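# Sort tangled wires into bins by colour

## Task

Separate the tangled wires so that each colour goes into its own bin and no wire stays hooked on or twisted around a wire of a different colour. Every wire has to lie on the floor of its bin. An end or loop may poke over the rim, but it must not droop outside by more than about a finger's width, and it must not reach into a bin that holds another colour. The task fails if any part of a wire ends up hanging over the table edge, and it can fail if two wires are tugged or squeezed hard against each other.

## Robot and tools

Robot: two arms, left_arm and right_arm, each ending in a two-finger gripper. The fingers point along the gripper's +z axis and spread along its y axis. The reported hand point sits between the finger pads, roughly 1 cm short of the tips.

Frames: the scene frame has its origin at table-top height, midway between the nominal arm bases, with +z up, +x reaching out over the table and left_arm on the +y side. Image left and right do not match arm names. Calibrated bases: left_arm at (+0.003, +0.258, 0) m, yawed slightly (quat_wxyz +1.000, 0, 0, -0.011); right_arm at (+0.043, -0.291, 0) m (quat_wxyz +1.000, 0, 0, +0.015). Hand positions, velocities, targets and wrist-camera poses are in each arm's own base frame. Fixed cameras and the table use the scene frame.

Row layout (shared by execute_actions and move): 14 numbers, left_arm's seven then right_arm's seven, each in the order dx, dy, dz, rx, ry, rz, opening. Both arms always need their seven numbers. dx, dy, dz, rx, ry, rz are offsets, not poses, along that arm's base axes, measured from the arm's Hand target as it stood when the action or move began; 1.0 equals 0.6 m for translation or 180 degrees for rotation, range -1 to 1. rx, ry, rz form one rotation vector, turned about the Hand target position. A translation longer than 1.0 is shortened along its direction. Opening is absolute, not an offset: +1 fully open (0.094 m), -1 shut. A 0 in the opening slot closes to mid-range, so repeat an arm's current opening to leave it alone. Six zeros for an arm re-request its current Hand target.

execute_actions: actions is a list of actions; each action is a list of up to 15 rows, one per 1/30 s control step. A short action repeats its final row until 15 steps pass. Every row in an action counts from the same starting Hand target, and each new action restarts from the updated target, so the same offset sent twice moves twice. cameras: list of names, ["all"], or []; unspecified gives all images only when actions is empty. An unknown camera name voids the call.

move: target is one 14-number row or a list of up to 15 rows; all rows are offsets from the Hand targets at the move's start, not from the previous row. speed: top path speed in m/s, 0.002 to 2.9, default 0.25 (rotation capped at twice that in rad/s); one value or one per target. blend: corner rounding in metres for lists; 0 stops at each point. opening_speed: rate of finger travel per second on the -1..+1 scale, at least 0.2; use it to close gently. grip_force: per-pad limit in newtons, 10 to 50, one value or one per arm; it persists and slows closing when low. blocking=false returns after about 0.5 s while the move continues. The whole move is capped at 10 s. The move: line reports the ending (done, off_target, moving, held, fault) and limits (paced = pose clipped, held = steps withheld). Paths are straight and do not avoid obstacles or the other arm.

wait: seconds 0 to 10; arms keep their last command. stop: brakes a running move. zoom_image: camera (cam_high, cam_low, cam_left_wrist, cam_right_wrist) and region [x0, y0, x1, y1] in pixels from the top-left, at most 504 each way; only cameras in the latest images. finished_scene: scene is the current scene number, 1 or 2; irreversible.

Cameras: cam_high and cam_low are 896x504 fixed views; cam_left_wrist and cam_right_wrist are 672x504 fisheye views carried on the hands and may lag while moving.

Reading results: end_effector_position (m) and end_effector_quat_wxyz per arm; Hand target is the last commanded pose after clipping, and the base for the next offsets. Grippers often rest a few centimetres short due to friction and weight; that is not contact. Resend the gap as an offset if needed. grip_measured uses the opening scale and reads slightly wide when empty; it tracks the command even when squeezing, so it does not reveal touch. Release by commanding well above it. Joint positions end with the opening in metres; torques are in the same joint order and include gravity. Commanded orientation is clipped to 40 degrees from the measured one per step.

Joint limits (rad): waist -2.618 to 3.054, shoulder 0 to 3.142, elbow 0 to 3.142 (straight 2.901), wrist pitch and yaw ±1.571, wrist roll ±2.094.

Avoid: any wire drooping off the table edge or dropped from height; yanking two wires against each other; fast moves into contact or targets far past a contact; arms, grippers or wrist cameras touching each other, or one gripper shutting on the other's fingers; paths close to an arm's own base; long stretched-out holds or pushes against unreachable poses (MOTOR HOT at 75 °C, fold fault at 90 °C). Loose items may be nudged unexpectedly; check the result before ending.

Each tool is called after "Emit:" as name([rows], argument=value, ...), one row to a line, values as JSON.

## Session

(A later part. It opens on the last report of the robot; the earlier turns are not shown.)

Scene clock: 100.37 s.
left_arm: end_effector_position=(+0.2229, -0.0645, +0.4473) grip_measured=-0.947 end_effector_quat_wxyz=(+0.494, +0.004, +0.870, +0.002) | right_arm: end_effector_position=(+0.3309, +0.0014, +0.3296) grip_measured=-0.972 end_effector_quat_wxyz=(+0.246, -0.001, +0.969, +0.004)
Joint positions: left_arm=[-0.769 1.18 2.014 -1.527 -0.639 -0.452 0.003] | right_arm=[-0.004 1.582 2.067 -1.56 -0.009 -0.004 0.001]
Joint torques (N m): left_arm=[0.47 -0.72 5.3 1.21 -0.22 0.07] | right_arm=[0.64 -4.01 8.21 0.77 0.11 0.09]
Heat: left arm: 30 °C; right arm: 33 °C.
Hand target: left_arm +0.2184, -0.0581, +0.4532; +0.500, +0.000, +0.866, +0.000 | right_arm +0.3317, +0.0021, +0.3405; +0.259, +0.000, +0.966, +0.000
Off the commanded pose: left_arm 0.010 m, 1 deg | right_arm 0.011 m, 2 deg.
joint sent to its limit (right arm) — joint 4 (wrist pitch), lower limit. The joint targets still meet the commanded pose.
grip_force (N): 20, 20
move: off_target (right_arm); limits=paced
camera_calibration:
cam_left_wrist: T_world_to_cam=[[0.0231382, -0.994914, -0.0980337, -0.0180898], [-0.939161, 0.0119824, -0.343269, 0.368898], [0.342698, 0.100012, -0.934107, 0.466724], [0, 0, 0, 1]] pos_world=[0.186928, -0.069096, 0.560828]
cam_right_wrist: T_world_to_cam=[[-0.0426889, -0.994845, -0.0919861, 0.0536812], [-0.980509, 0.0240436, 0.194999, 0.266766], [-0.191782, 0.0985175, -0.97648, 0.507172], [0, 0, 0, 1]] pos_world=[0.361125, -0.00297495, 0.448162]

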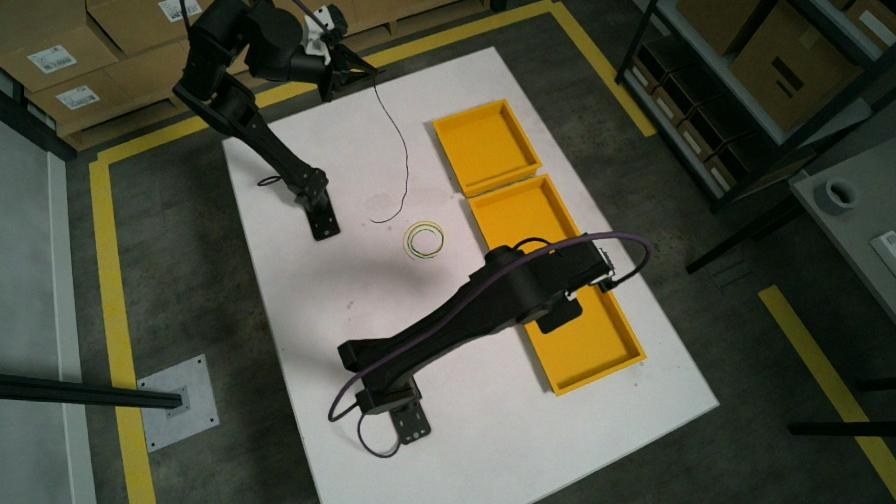

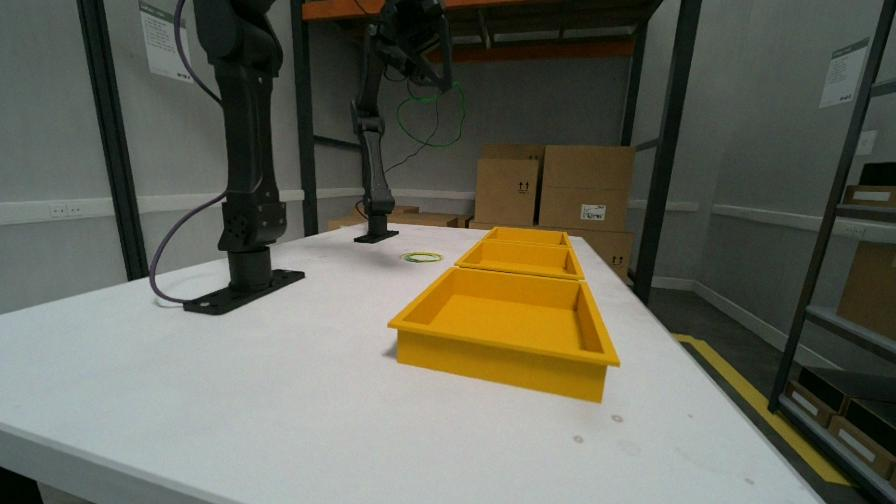

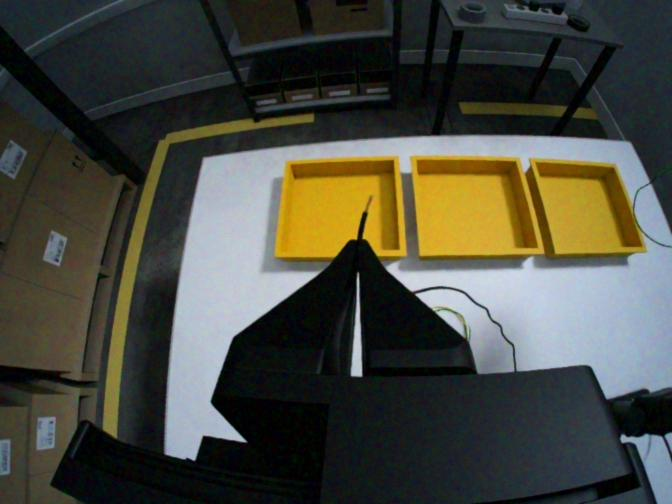

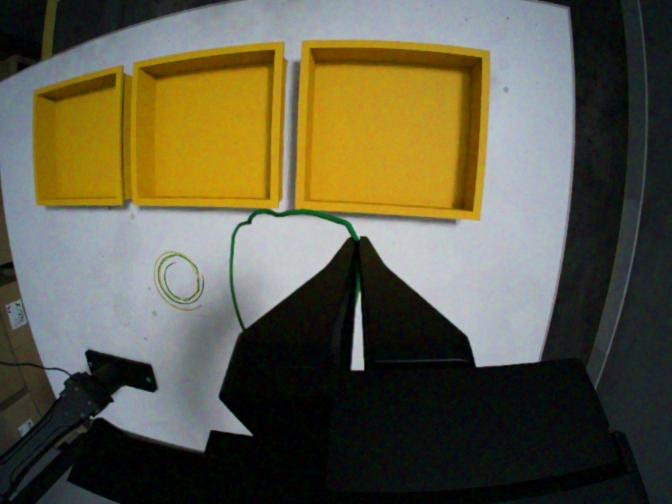

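Emit:
move(target=[0,0,0,0,0,0,-1,0.225,-0.14,-0.06,0,0,0,-1], speed=0.1, cameras=["cam_high","cam_low","cam_right_wrist"])

Emit:
zoom_image(camera="cam_low", region=[380, 60, 640, 410])

Scene clock: 103.07 s.
left_arm: end_effector_position=(+0.2229, -0.0645, +0.4473) grip_measured=-0.947 end_effector_quat_wxyz=(+0.494, +0.004, +0.870, +0.002) | right_arm: end_effector_position=(+0.4652, -0.0814, +0.2939) grip_measured=-0.972 end_effector_quat_wxyz=(+0.259, +0.003, +0.966, -0.004)
Joint positions: left_arm=[-0.769 1.18 2.014 -1.527 -0.639 -0.452 0.003] | right_arm=[-0.212 2.145 2.649 -1.56 -0.096 -0.18 0.001]
Joint torques (N m): left_arm=[0.47 -0.75 5.3 1.21 -0.21 0.07] | right_arm=[-0.43 -7.73 8.27 0.82 -0.16 0.01]
Heat: left arm: 30 °C; right arm: 33 °C.
Hand target: left_arm +0.2184, -0.0581, +0.4532; +0.500, +0.000, +0.866, +0.000 | right_arm +0.4667, -0.0818, +0.3043; +0.259, +0.000, +0.966, +0.000
Off the commanded pose: left_arm 0.010 m, 1 deg | right_arm 0.011 m, 1 deg.
joint sent to its limit (right arm) — joint 4 (wrist pitch), lower limit. The joint targets still meet the commanded pose.
grip_force (N): 20, 20
move: off_target (right_arm)
camera_calibration:
cam_right_wrist: T_world_to_cam=[[-0.0525749, -0.995336, -0.080879, -0.0250118], [-0.985027, 0.0383727, 0.168078, 0.418551], [-0.164191, 0.0885047, -0.98245, 0.494268], [0, 0, 0, 1]] pos_world=[0.492124, -0.0847012, 0.413222]
Images, in order (width x height): cam_high 896x504, cam_low 896x504, cam_right_wrist 672x504.

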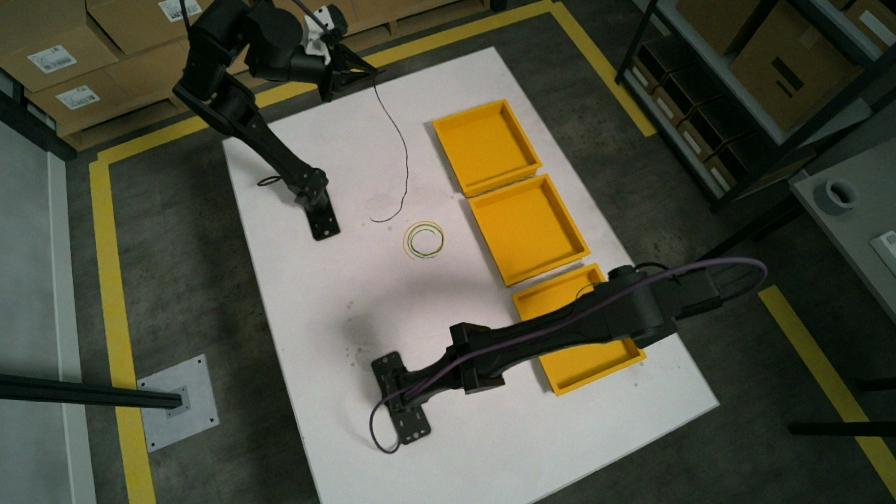

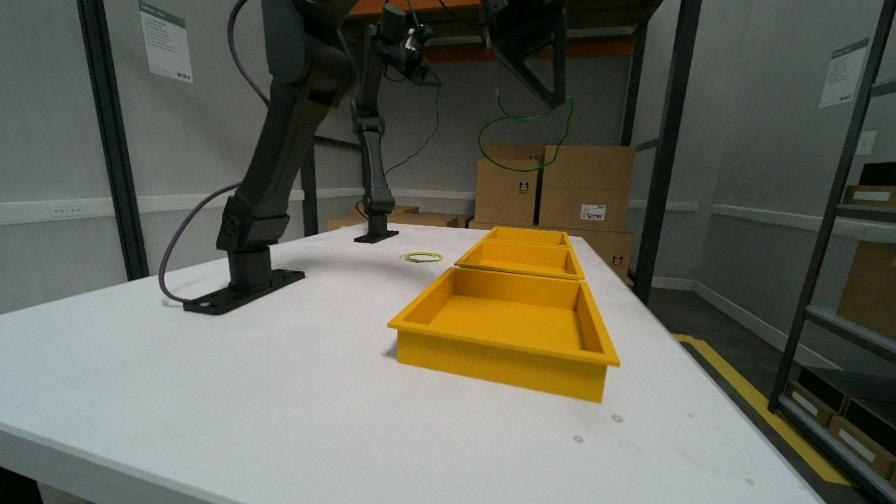

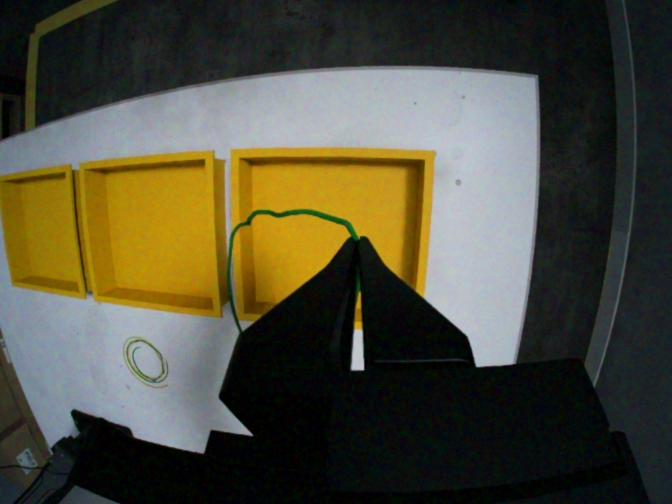

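Scaled by 1.440.

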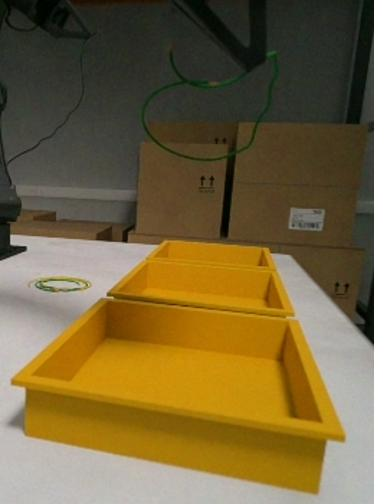

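Emit:
move(target=[0,0,0,0,0,0,-1,0.055,0,-0.2,0,0,0,-1], speed=0.1, cameras=["cam_high","cam_low","cam_right_wrist"])

Emit:
zoom_image(camera="cam_low", region=[380, 60, 640, 410])

Scene clock: 105.27 s.
left_arm: end_effector_position=(+0.2229, -0.0645, +0.4473) grip_measured=-0.947 end_effector_quat_wxyz=(+0.494, +0.004, +0.870, +0.002) | right_arm: end_effector_position=(+0.4978, -0.0859, +0.1704) grip_measured=-0.972 end_effector_quat_wxyz=(+0.239, +0.002, +0.971, +0.001)
Joint positions: left_arm=[-0.769 1.18 2.014 -1.527 -0.639 -0.452 0.003] | right_arm=[-0.207 2.05 1.968 -1.015 -0.096 -0.18 0.001]
Joint torques (N m): left_arm=[0.49 -0.73 5.29 1.21 -0.21 0.08] | right_arm=[0.65 -10.41 6.52 1 -0.07 0.07]
Heat: left arm: 30 °C; right arm: 33 °C.
Hand target: left_arm +0.2184, -0.0581, +0.4532; +0.500, +0.000, +0.866, +0.000 | right_arm +0.4997, -0.0818, +0.1843; +0.259, +0.000, +0.966, +0.000
Off the commanded pose: left_arm 0.010 m, 1 deg | right_arm 0.015 m, 2 deg.
grip_force (N): 20, 20
move: off_target (right_arm)
camera_calibration:
cam_right_wrist: T_world_to_cam=[[-0.0512585, -0.994831, -0.0876536, -0.0372902], [-0.977555, 0.032021, 0.208234, 0.460437], [-0.204351, 0.09636, -0.974143, 0.397976], [0, 0, 0, 1]] pos_world=[0.529517, -0.0901901, 0.288538]
Images, in order (width x height): cam_high 896x504, cam_low 896x504, cam_right_wrist 672x504.

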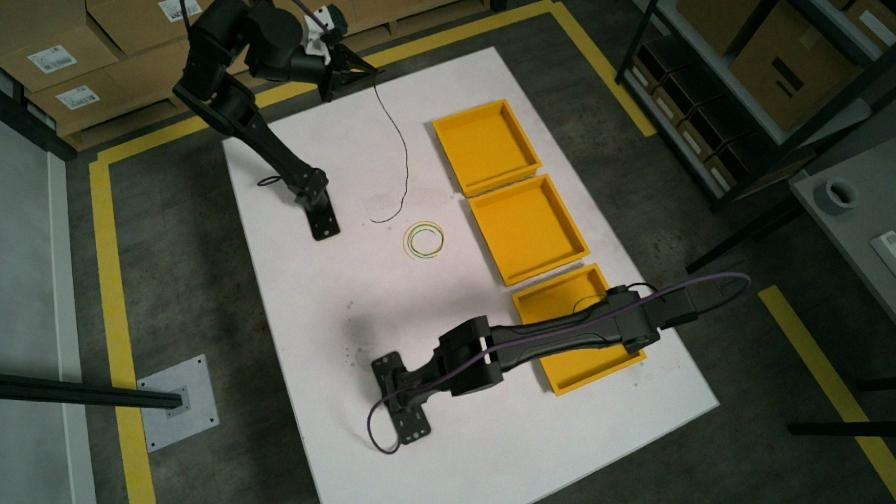

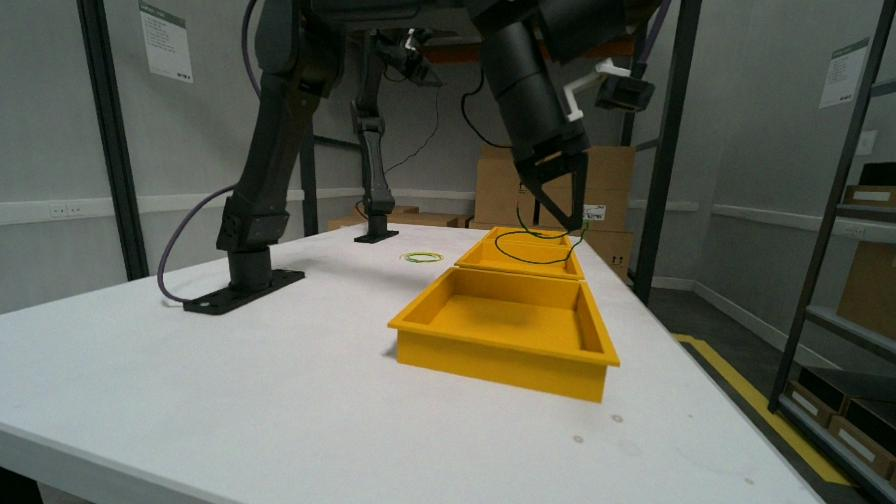

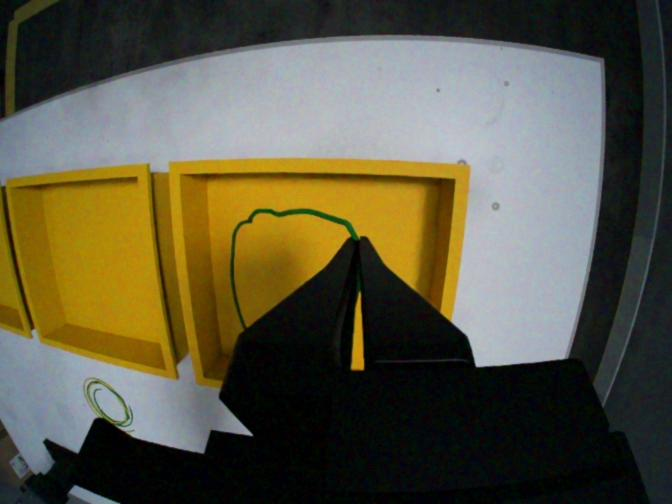

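Scaled by 1.440.

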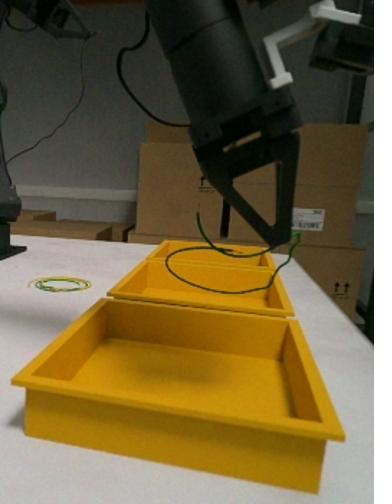

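Emit:
move(target=[0,0,0,0,0,0,-1,0.0,0,-0.15,0,0,0,-1], speed=0.07, cameras=["cam_high","cam_low","cam_right_wrist"])

Emit:
zoom_image(camera="cam_low", region=[380, 160, 640, 410])

Scene clock: 107.40 s.
left_arm: end_effector_position=(+0.2229, -0.0645, +0.4473) grip_measured=-0.947 end_effector_quat_wxyz=(+0.494, +0.004, +0.870, +0.002) | right_arm: end_effector_position=(+0.4954, -0.0854, +0.0805) grip_measured=-0.972 end_effector_quat_wxyz=(+0.239, +0.002, +0.971, +0.001)
Joint positions: left_arm=[-0.769 1.18 2.014 -1.527 -0.639 -0.452 0.003] | right_arm=[-0.207 2.049 1.609 -0.658 -0.096 -0.18 0.001]
Joint torques (N m): left_arm=[0.49 -0.75 5.3 1.21 -0.21 0.07] | right_arm=[0.65 -10.35 6.52 0.98 -0.07 0.07]
Heat: left arm: 30 °C; right arm: 32 °C.
Hand target: left_arm +0.2184, -0.0581, +0.4532; +0.500, +0.000, +0.866, +0.000 | right_arm +0.4998, -0.0818, +0.0945; +0.259, +0.000, +0.966, +0.000
Off the commanded pose: left_arm 0.010 m, 1 deg | right_arm 0.015 m, 2 deg.
grip_force (N): 20, 20
move: off_target (right_arm)
camera_calibration:
cam_right_wrist: T_world_to_cam=[[-0.0517139, -0.994767, -0.0881143, -0.0445573], [-0.977239, 0.0322297, 0.209679, 0.47658], [-0.205742, 0.0969521, -0.973792, 0.310529], [0, 0, 0, 1]] pos_world=[0.527317, -0.0897905, 0.198535]
Images, in order (width x height): cam_high 896x504, cam_low 896x504, cam_right_wrist 672x504.

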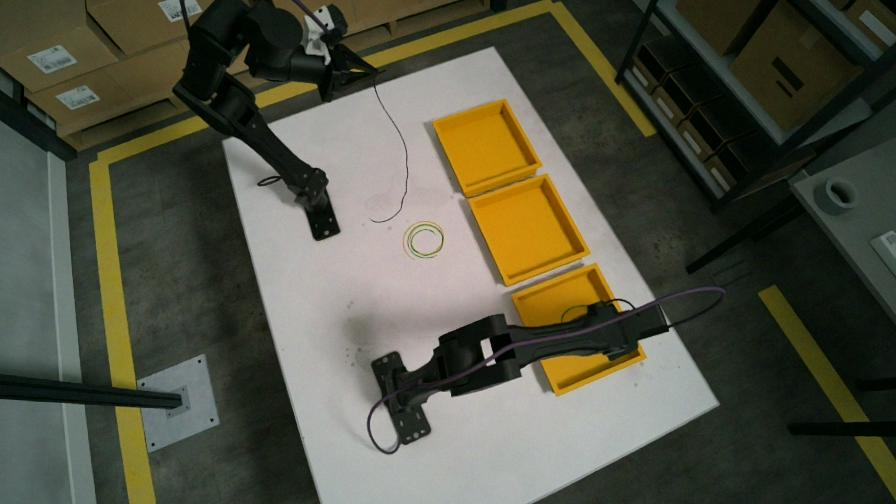

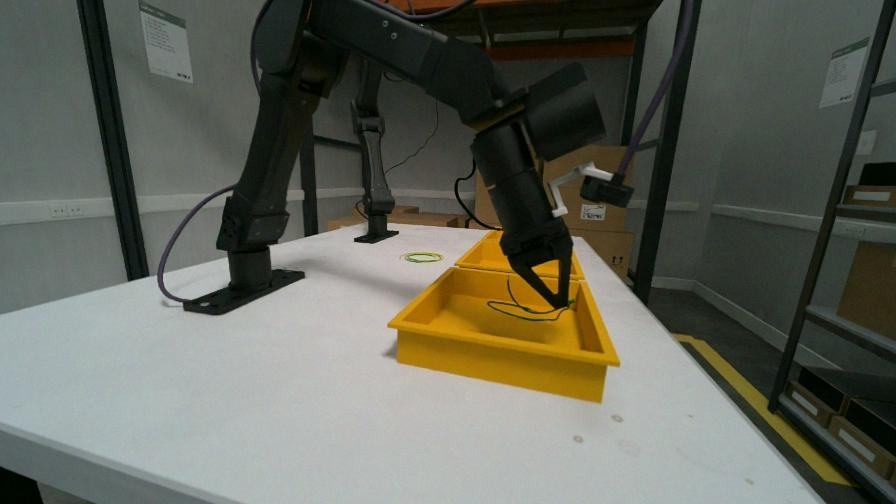

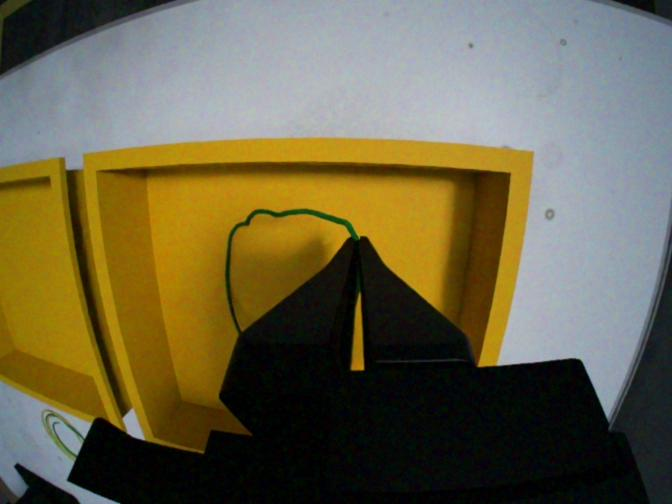

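Scaled by 1.938.

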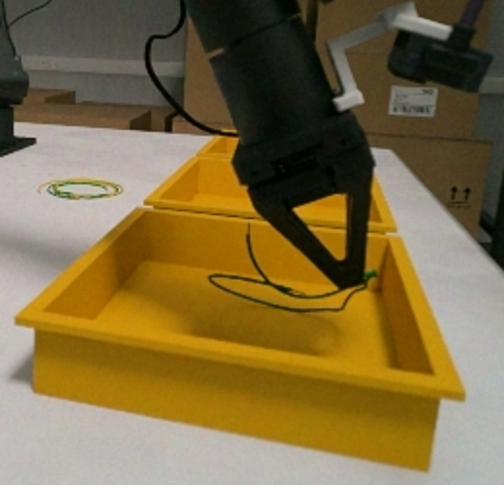

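Emit:
move([
  [0,0,0,0,0,0,-1,-0.005,0,-0.065,0,0,0,-1],
  [0,0,0,0,0,0,-1,-0.005,0,-0.065,0,0,0,-0.6],
  [0,0,0,0,0,0,-1,-0.005,0,0.11,0,0,0,-0.6],
], speed=0.07, opening_speed=0.4, cameras=["cam_low","cam_right_wrist"])

Emit:
zoom_image(camera="cam_low", region=[380, 160, 640, 410])

Scene clock: 112.20 s.
left_arm: end_effector_position=(+0.2229, -0.0645, +0.4473) grip_measured=-0.947 end_effector_quat_wxyz=(+0.494, +0.004, +0.870, +0.002) | right_arm: end_effector_position=(+0.4882, -0.0839, +0.1285) grip_measured=-0.603 end_effector_quat_wxyz=(+0.223, +0.003, +0.975, +0.004)
Joint positions: left_arm=[-0.769 1.18 2.014 -1.527 -0.639 -0.452 0.003] | right_arm=[-0.207 2.028 1.783 -0.886 -0.096 -0.18 0.019]
Joint torques (N m): left_arm=[0.49 -0.75 5.3 1.21 -0.21 0.08] | right_arm=[0.53 -11 10.02 0.72 -0.07 0.07]
Heat: left arm: 31 °C; right arm: 32 °C.
Hand target: left_arm +0.2184, -0.0581, +0.4532; +0.500, +0.000, +0.866, +0.000 | right_arm +0.4968, -0.0818, +0.1606; +0.259, +0.000, +0.966, +0.000
Off the commanded pose: left_arm 0.010 m, 1 deg | right_arm 0.033 m, 4 deg.
grip_force (N): 20, 20
move: off_target (right_arm)
camera_calibration:
cam_right_wrist: T_world_to_cam=[[-0.0546156, -0.994167, -0.0930046, -0.0370261], [-0.970089, 0.0307665, 0.240793, 0.451867], [-0.236527, 0.103374, -0.96611, 0.370269], [0, 0, 0, 1]] pos_world=[0.523907, -0.0889886, 0.245471]
Images, in order (width x height): cam_low 896x504, cam_right_wrist 672x504.

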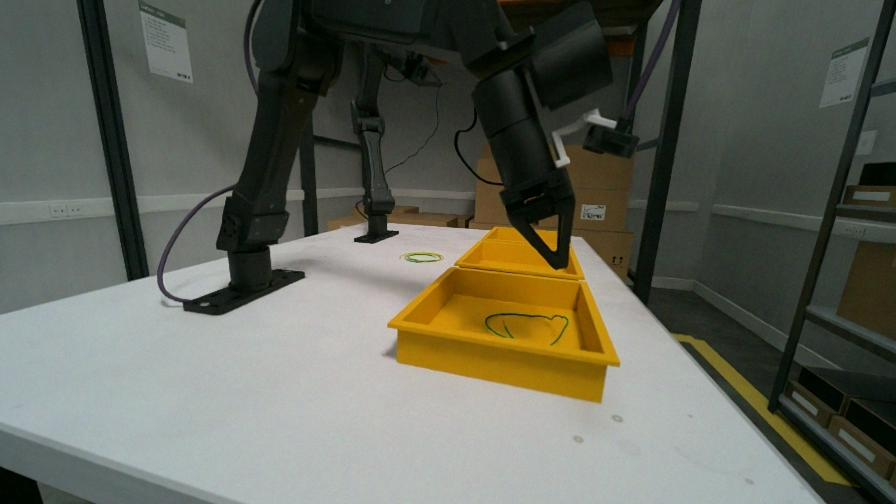

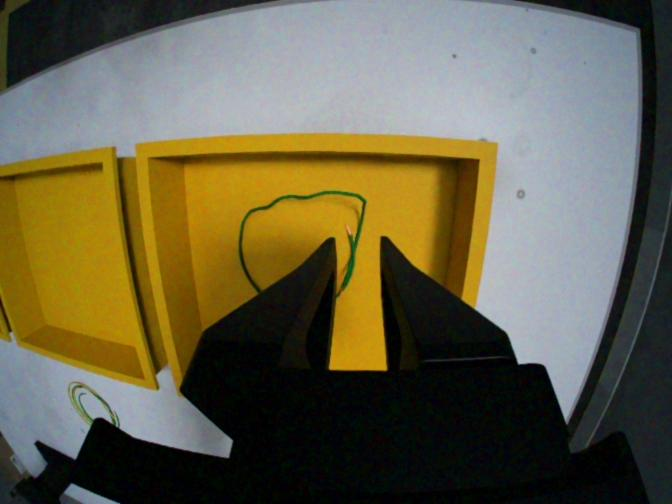

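Scaled by 1.938.

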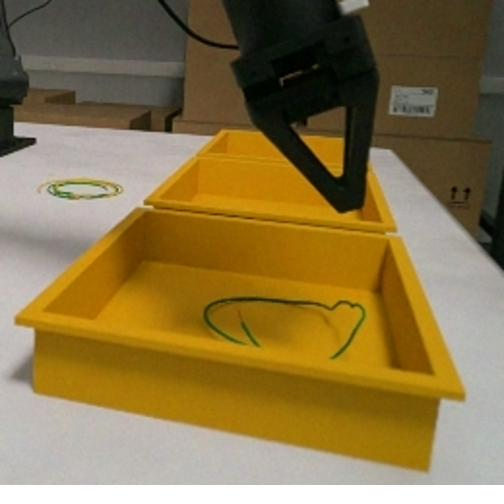

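Emit:
move(target=[0.36,0.18,-0.08,0,0.1,0,-1,-0.2,0.06,0.2,0,0,0,-0.6], speed=0.1, cameras=["all"])

Emit:
zoom_image(camera="cam_high", region=[370, 70, 560, 290])

Emit:
zoom_image(camera="cam_low", region=[380, 60, 640, 310])

Scene clock: 117.40 s.
left_arm: end_effector_position=(+0.4348, +0.0502, +0.4032) grip_measured=-0.947 end_effector_quat_wxyz=(+0.393, -0.005, +0.919, +0.006) | right_arm: end_effector_position=(+0.3760, -0.0473, +0.2595) grip_measured=-0.603 end_effector_quat_wxyz=(+0.232, +0.001, +0.973, +0.007)
Joint positions: left_arm=[0.151 2.005 2.812 -1.573 0.094 0.102 0.003] | right_arm=[-0.171 1.634 1.807 -1.284 -0.09 -0.148 0.019]
Joint torques (N m): left_arm=[0.31 -7.21 5.57 1.27 0.13 0.07] | right_arm=[0.69 -6.75 9.37 0.71 0.07 0.07]
Heat: left arm: 31 °C; right arm: 33 °C.
Hand target: left_arm +0.4344, +0.0500, +0.4052; +0.358, +0.000, +0.934, +0.000 | right_arm +0.3767, -0.0458, +0.2805; +0.259, +0.000, +0.966, +0.000
Off the commanded pose: left_arm 0.002 m, 4 deg | right_arm 0.021 m, 3 deg.
joint sent to its limit (left arm) — joint 4 (wrist pitch), lower limit. The joint targets are off in orientation, not in position.
grip_force (N): 20, 20
move: off_target (left_arm, right_arm)
camera_calibration:
cam_left_wrist: T_world_to_cam=[[0.0200871, -0.994409, -0.10367, 0.0904286], [-0.992036, -0.00692808, -0.125763, 0.487698], [0.124342, 0.10537, -0.986629, 0.457302], [0, 0, 0, 1]] pos_world=[0.425135, 0.0451158, 0.521897]
cam_right_wrist: T_world_to_cam=[[-0.0474615, -0.994002, -0.098529, 0.00412177], [-0.974427, 0.0243847, 0.223379, 0.316116], [-0.219636, 0.106611, -0.969739, 0.461165], [0, 0, 0, 1]] pos_world=[0.409516, -0.0527767, 0.377003]

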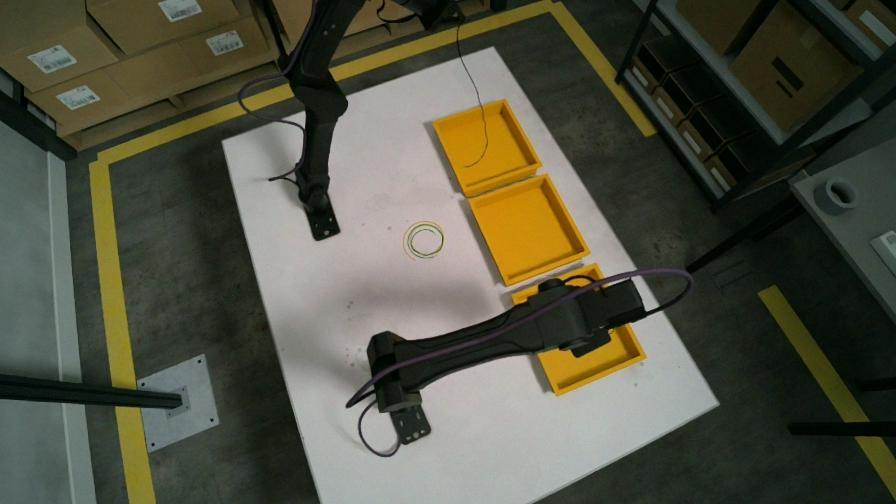

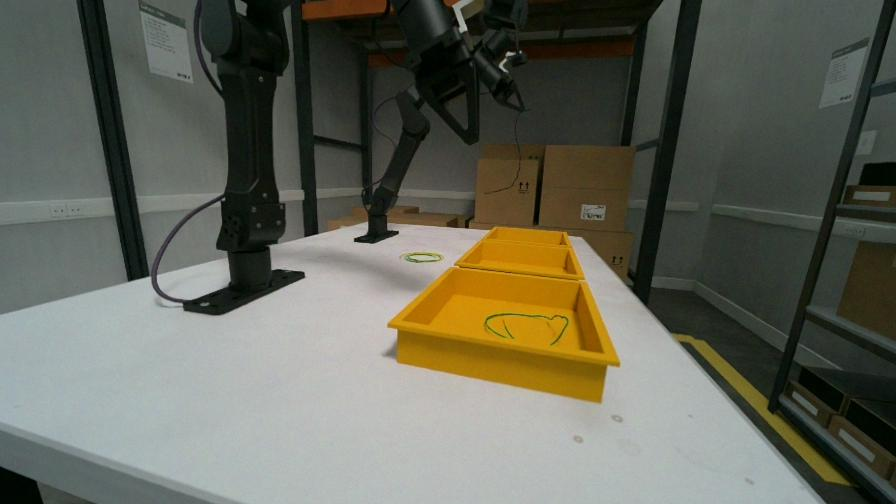

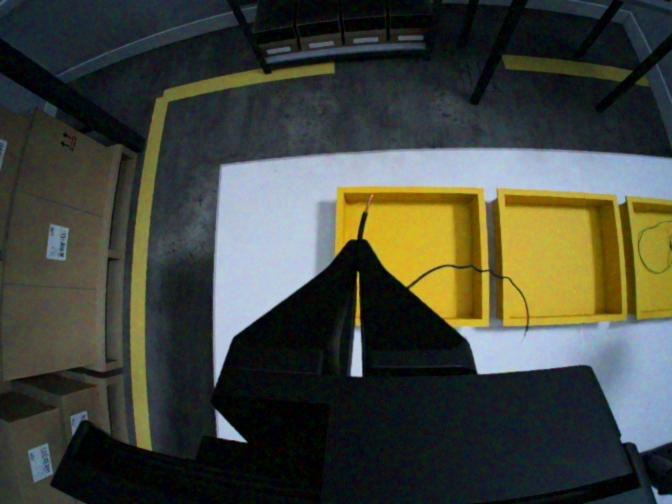

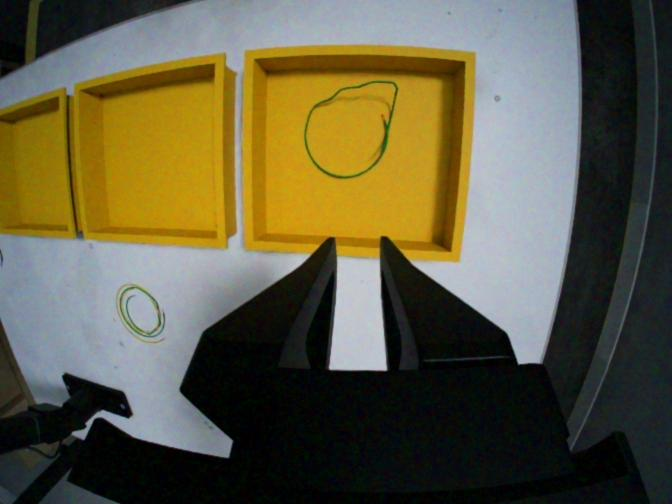

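Scaled by 2.291.

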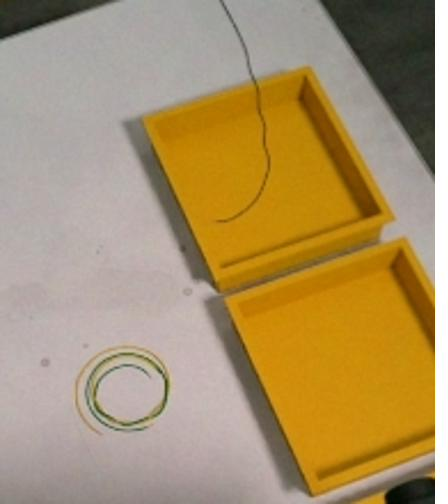

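Scaled by 1.938.

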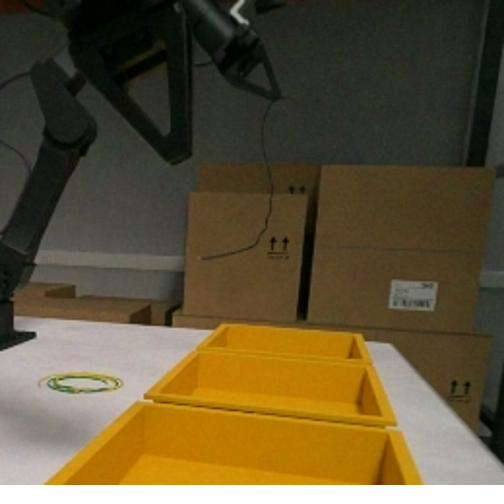

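Emit:
move(target=[0.14,0.06,-0.12,0,0,0,-1,-0.1,0.06,0,0,0,0,-0.6], speed=0.08, cameras=["cam_high","cam_low","cam_left_wrist"])

Emit:
zoom_image(camera="cam_high", region=[370, 70, 560, 290])

Emit:
zoom_image(camera="cam_low", region=[380, 60, 640, 310])

Scene clock: 119.73 s.
left_arm: end_effector_position=(+0.5105, +0.0837, +0.3257) grip_measured=-0.947 end_effector_quat_wxyz=(+0.357, -0.005, +0.934, +0.002) | right_arm: end_effector_position=(+0.3210, -0.0106, +0.2773) grip_measured=-0.603 end_effector_quat_wxyz=(+0.254, -0.001, +0.967, +0.004)
Joint positions: left_arm=[0.205 2.241 2.839 -1.449 0.128 0.147 0.003] | right_arm=[-0.056 1.4 1.642 -1.301 -0.035 -0.05 0.019]
Joint torques (N m): left_arm=[0.42 -9.77 6.69 1.55 0.16 0.08] | right_arm=[0.61 -4.68 5.83 0.81 0.07 0.13]
Heat: left arm: 31 °C; right arm: 32 °C.
Hand target: left_arm +0.5183, +0.0860, +0.3332; +0.358, +0.000, +0.934, +0.000 | right_arm +0.3168, -0.0098, +0.2805; +0.259, +0.000, +0.966, +0.000
Off the commanded pose: left_arm 0.011 m, 1 deg | right_arm 0.005 m, 1 deg.
elbow stopped short (left arm): the move would have taken joint 3 (elbow) straighter than the controller allows.
grip_force (N): 20, 20
move: off_target (left_arm)
camera_calibration:
cam_left_wrist: T_world_to_cam=[[0.00980175, -0.995254, -0.0968194, 0.117203], [-0.998901, -0.00530638, -0.0465793, 0.530775], [0.0458445, 0.0971695, -0.994211, 0.411168], [0, 0, 0, 1]] pos_world=[0.510193, 0.0795104, 0.444858]
Images, in order (width x height): cam_high 896x504, cam_low 896x504, cam_left_wrist 672x504.

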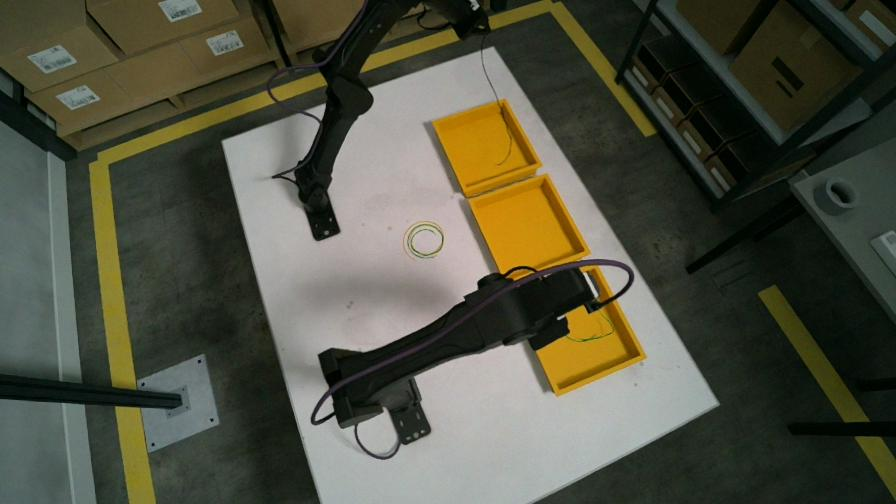

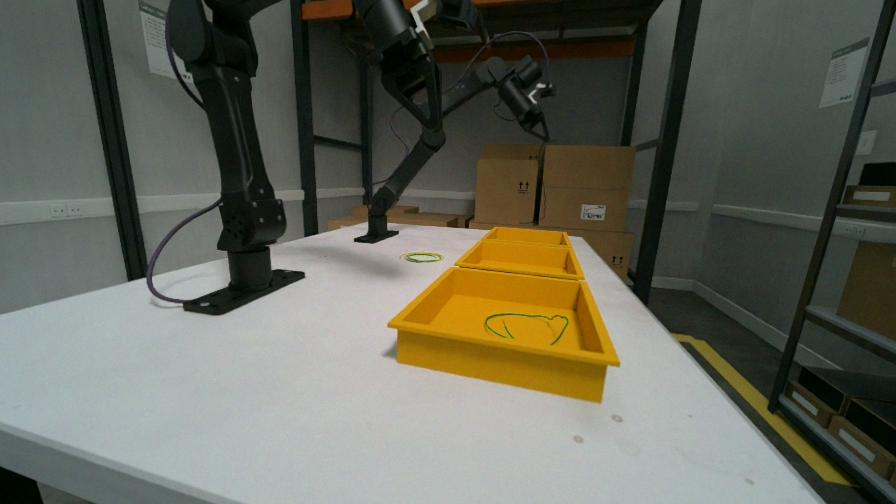

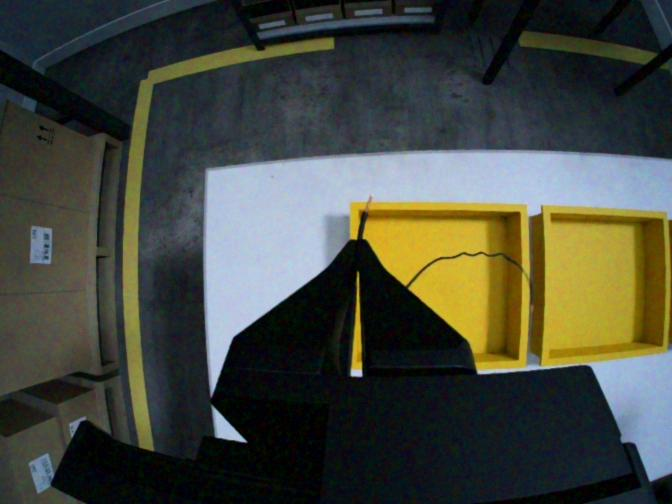

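Scaled by 2.291.

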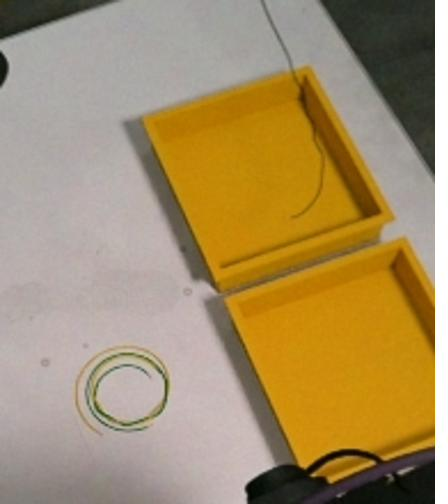

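Scaled by 1.938.

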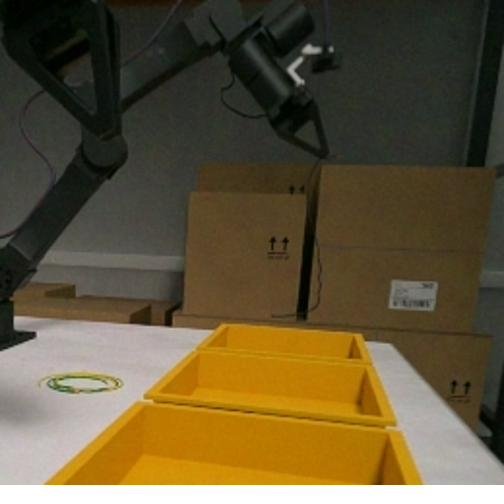

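Emit:
move([
  [-0.03,-0.03,0.01,0,0,-0.222,-1,0,0,0,0,0,0,-0.6],
  [0.01,-0.06,-0.08,0,0,-0.222,-1,0,0,0,0,0,0,-0.6],
], speed=0.08, blend=[0.02,0], cameras=["cam_high","cam_low","cam_left_wrist"])

Emit:
zoom_image(camera="cam_high", region=[370, 70, 560, 290])

Emit:
zoom_image(camera="cam_low", region=[380, 60, 640, 310])

Scene clock: 125.63 s.
left_arm: end_effector_position=(+0.5227, +0.0519, +0.2847) grip_measured=-0.947 end_effector_quat_wxyz=(+0.372, +0.300, +0.872, -0.103) | right_arm: end_effector_position=(+0.3210, -0.0107, +0.2773) grip_measured=-0.603 end_effector_quat_wxyz=(+0.254, -0.001, +0.967, +0.003)
Joint positions: left_arm=[0.288 2.361 2.839 -1.481 0.587 0.774 0.003] | right_arm=[-0.056 1.4 1.642 -1.301 -0.035 -0.049 0.019]
Joint torques (N m): left_arm=[-0.23 -10.7 6.91 0.91 0.33 0.08] | right_arm=[0.62 -4.72 5.83 0.8 0.1 0.08]
Heat: left arm: 31 °C; right arm: 32 °C.
Hand target: left_arm +0.5243, +0.0499, +0.2851; +0.336, +0.319, +0.877, -0.122 | right_arm +0.3168, -0.0098, +0.2805; +0.259, +0.000, +0.966, +0.000
Off the commanded pose: left_arm 0.003 m, 5 deg | right_arm 0.005 m, 1 deg.
elbow stopped short (left arm): the move would have taken joint 3 (elbow) straighter than the controller allows.
grip_force (N): 20, 20
move: off_target (left_arm)
camera_calibration:
cam_left_wrist: T_world_to_cam=[[-0.590386, -0.795274, -0.137782, 0.396544], [-0.789108, 0.604601, -0.108469, 0.417173], [0.169566, 0.0446863, -0.984505, 0.308166], [0, 0, 0, 1]] pos_world=[0.511054, 0.0493673, 0.403278]
Images, in order (width x height): cam_high 896x504, cam_low 896x504, cam_left_wrist 672x504.

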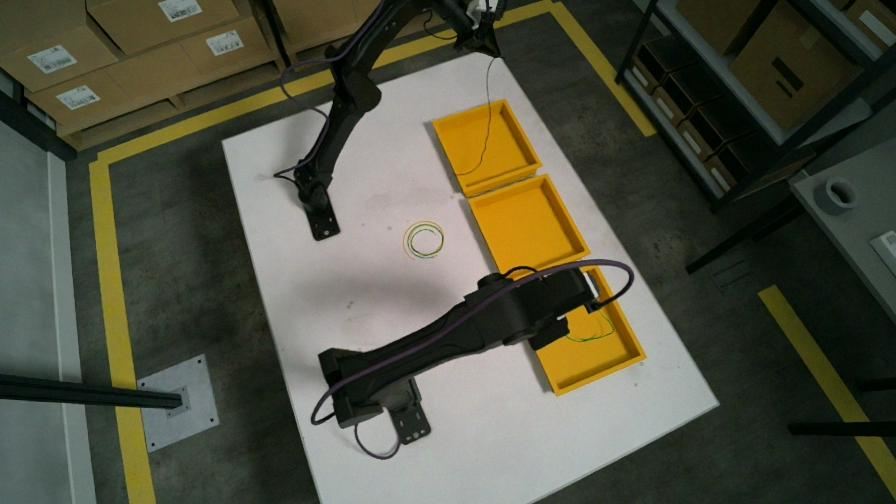

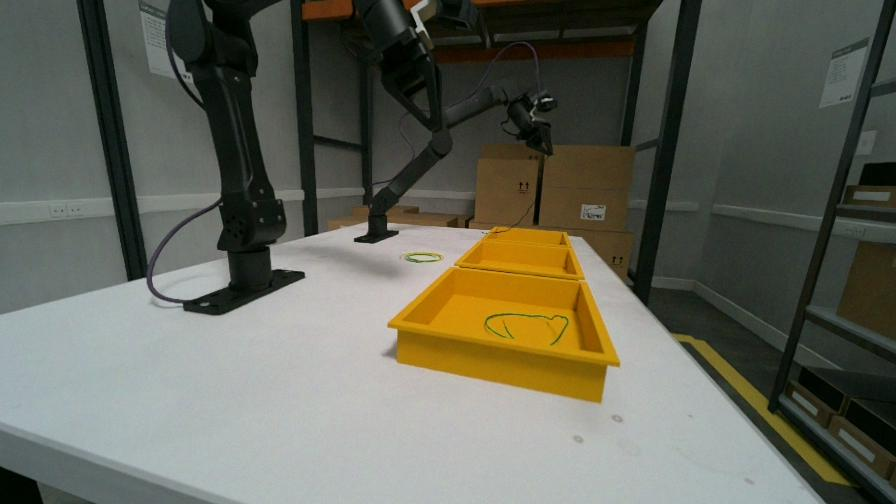

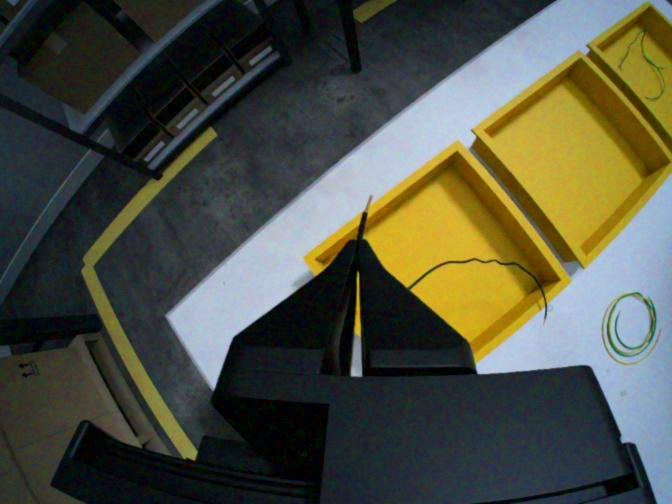

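Scaled by 2.291.

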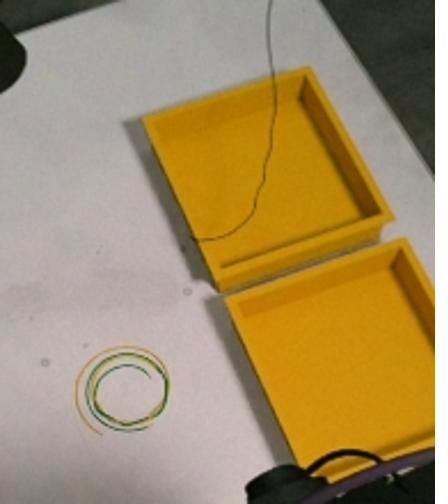

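Scaled by 1.938.

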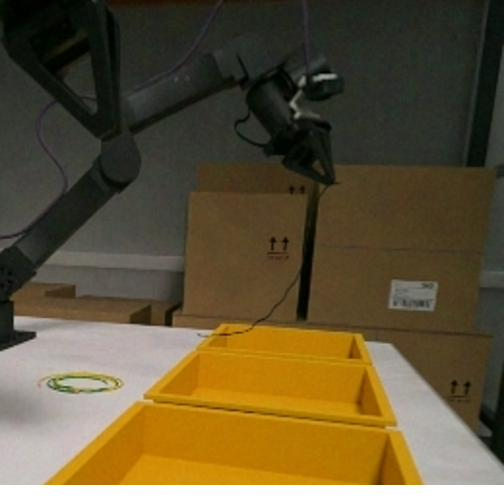

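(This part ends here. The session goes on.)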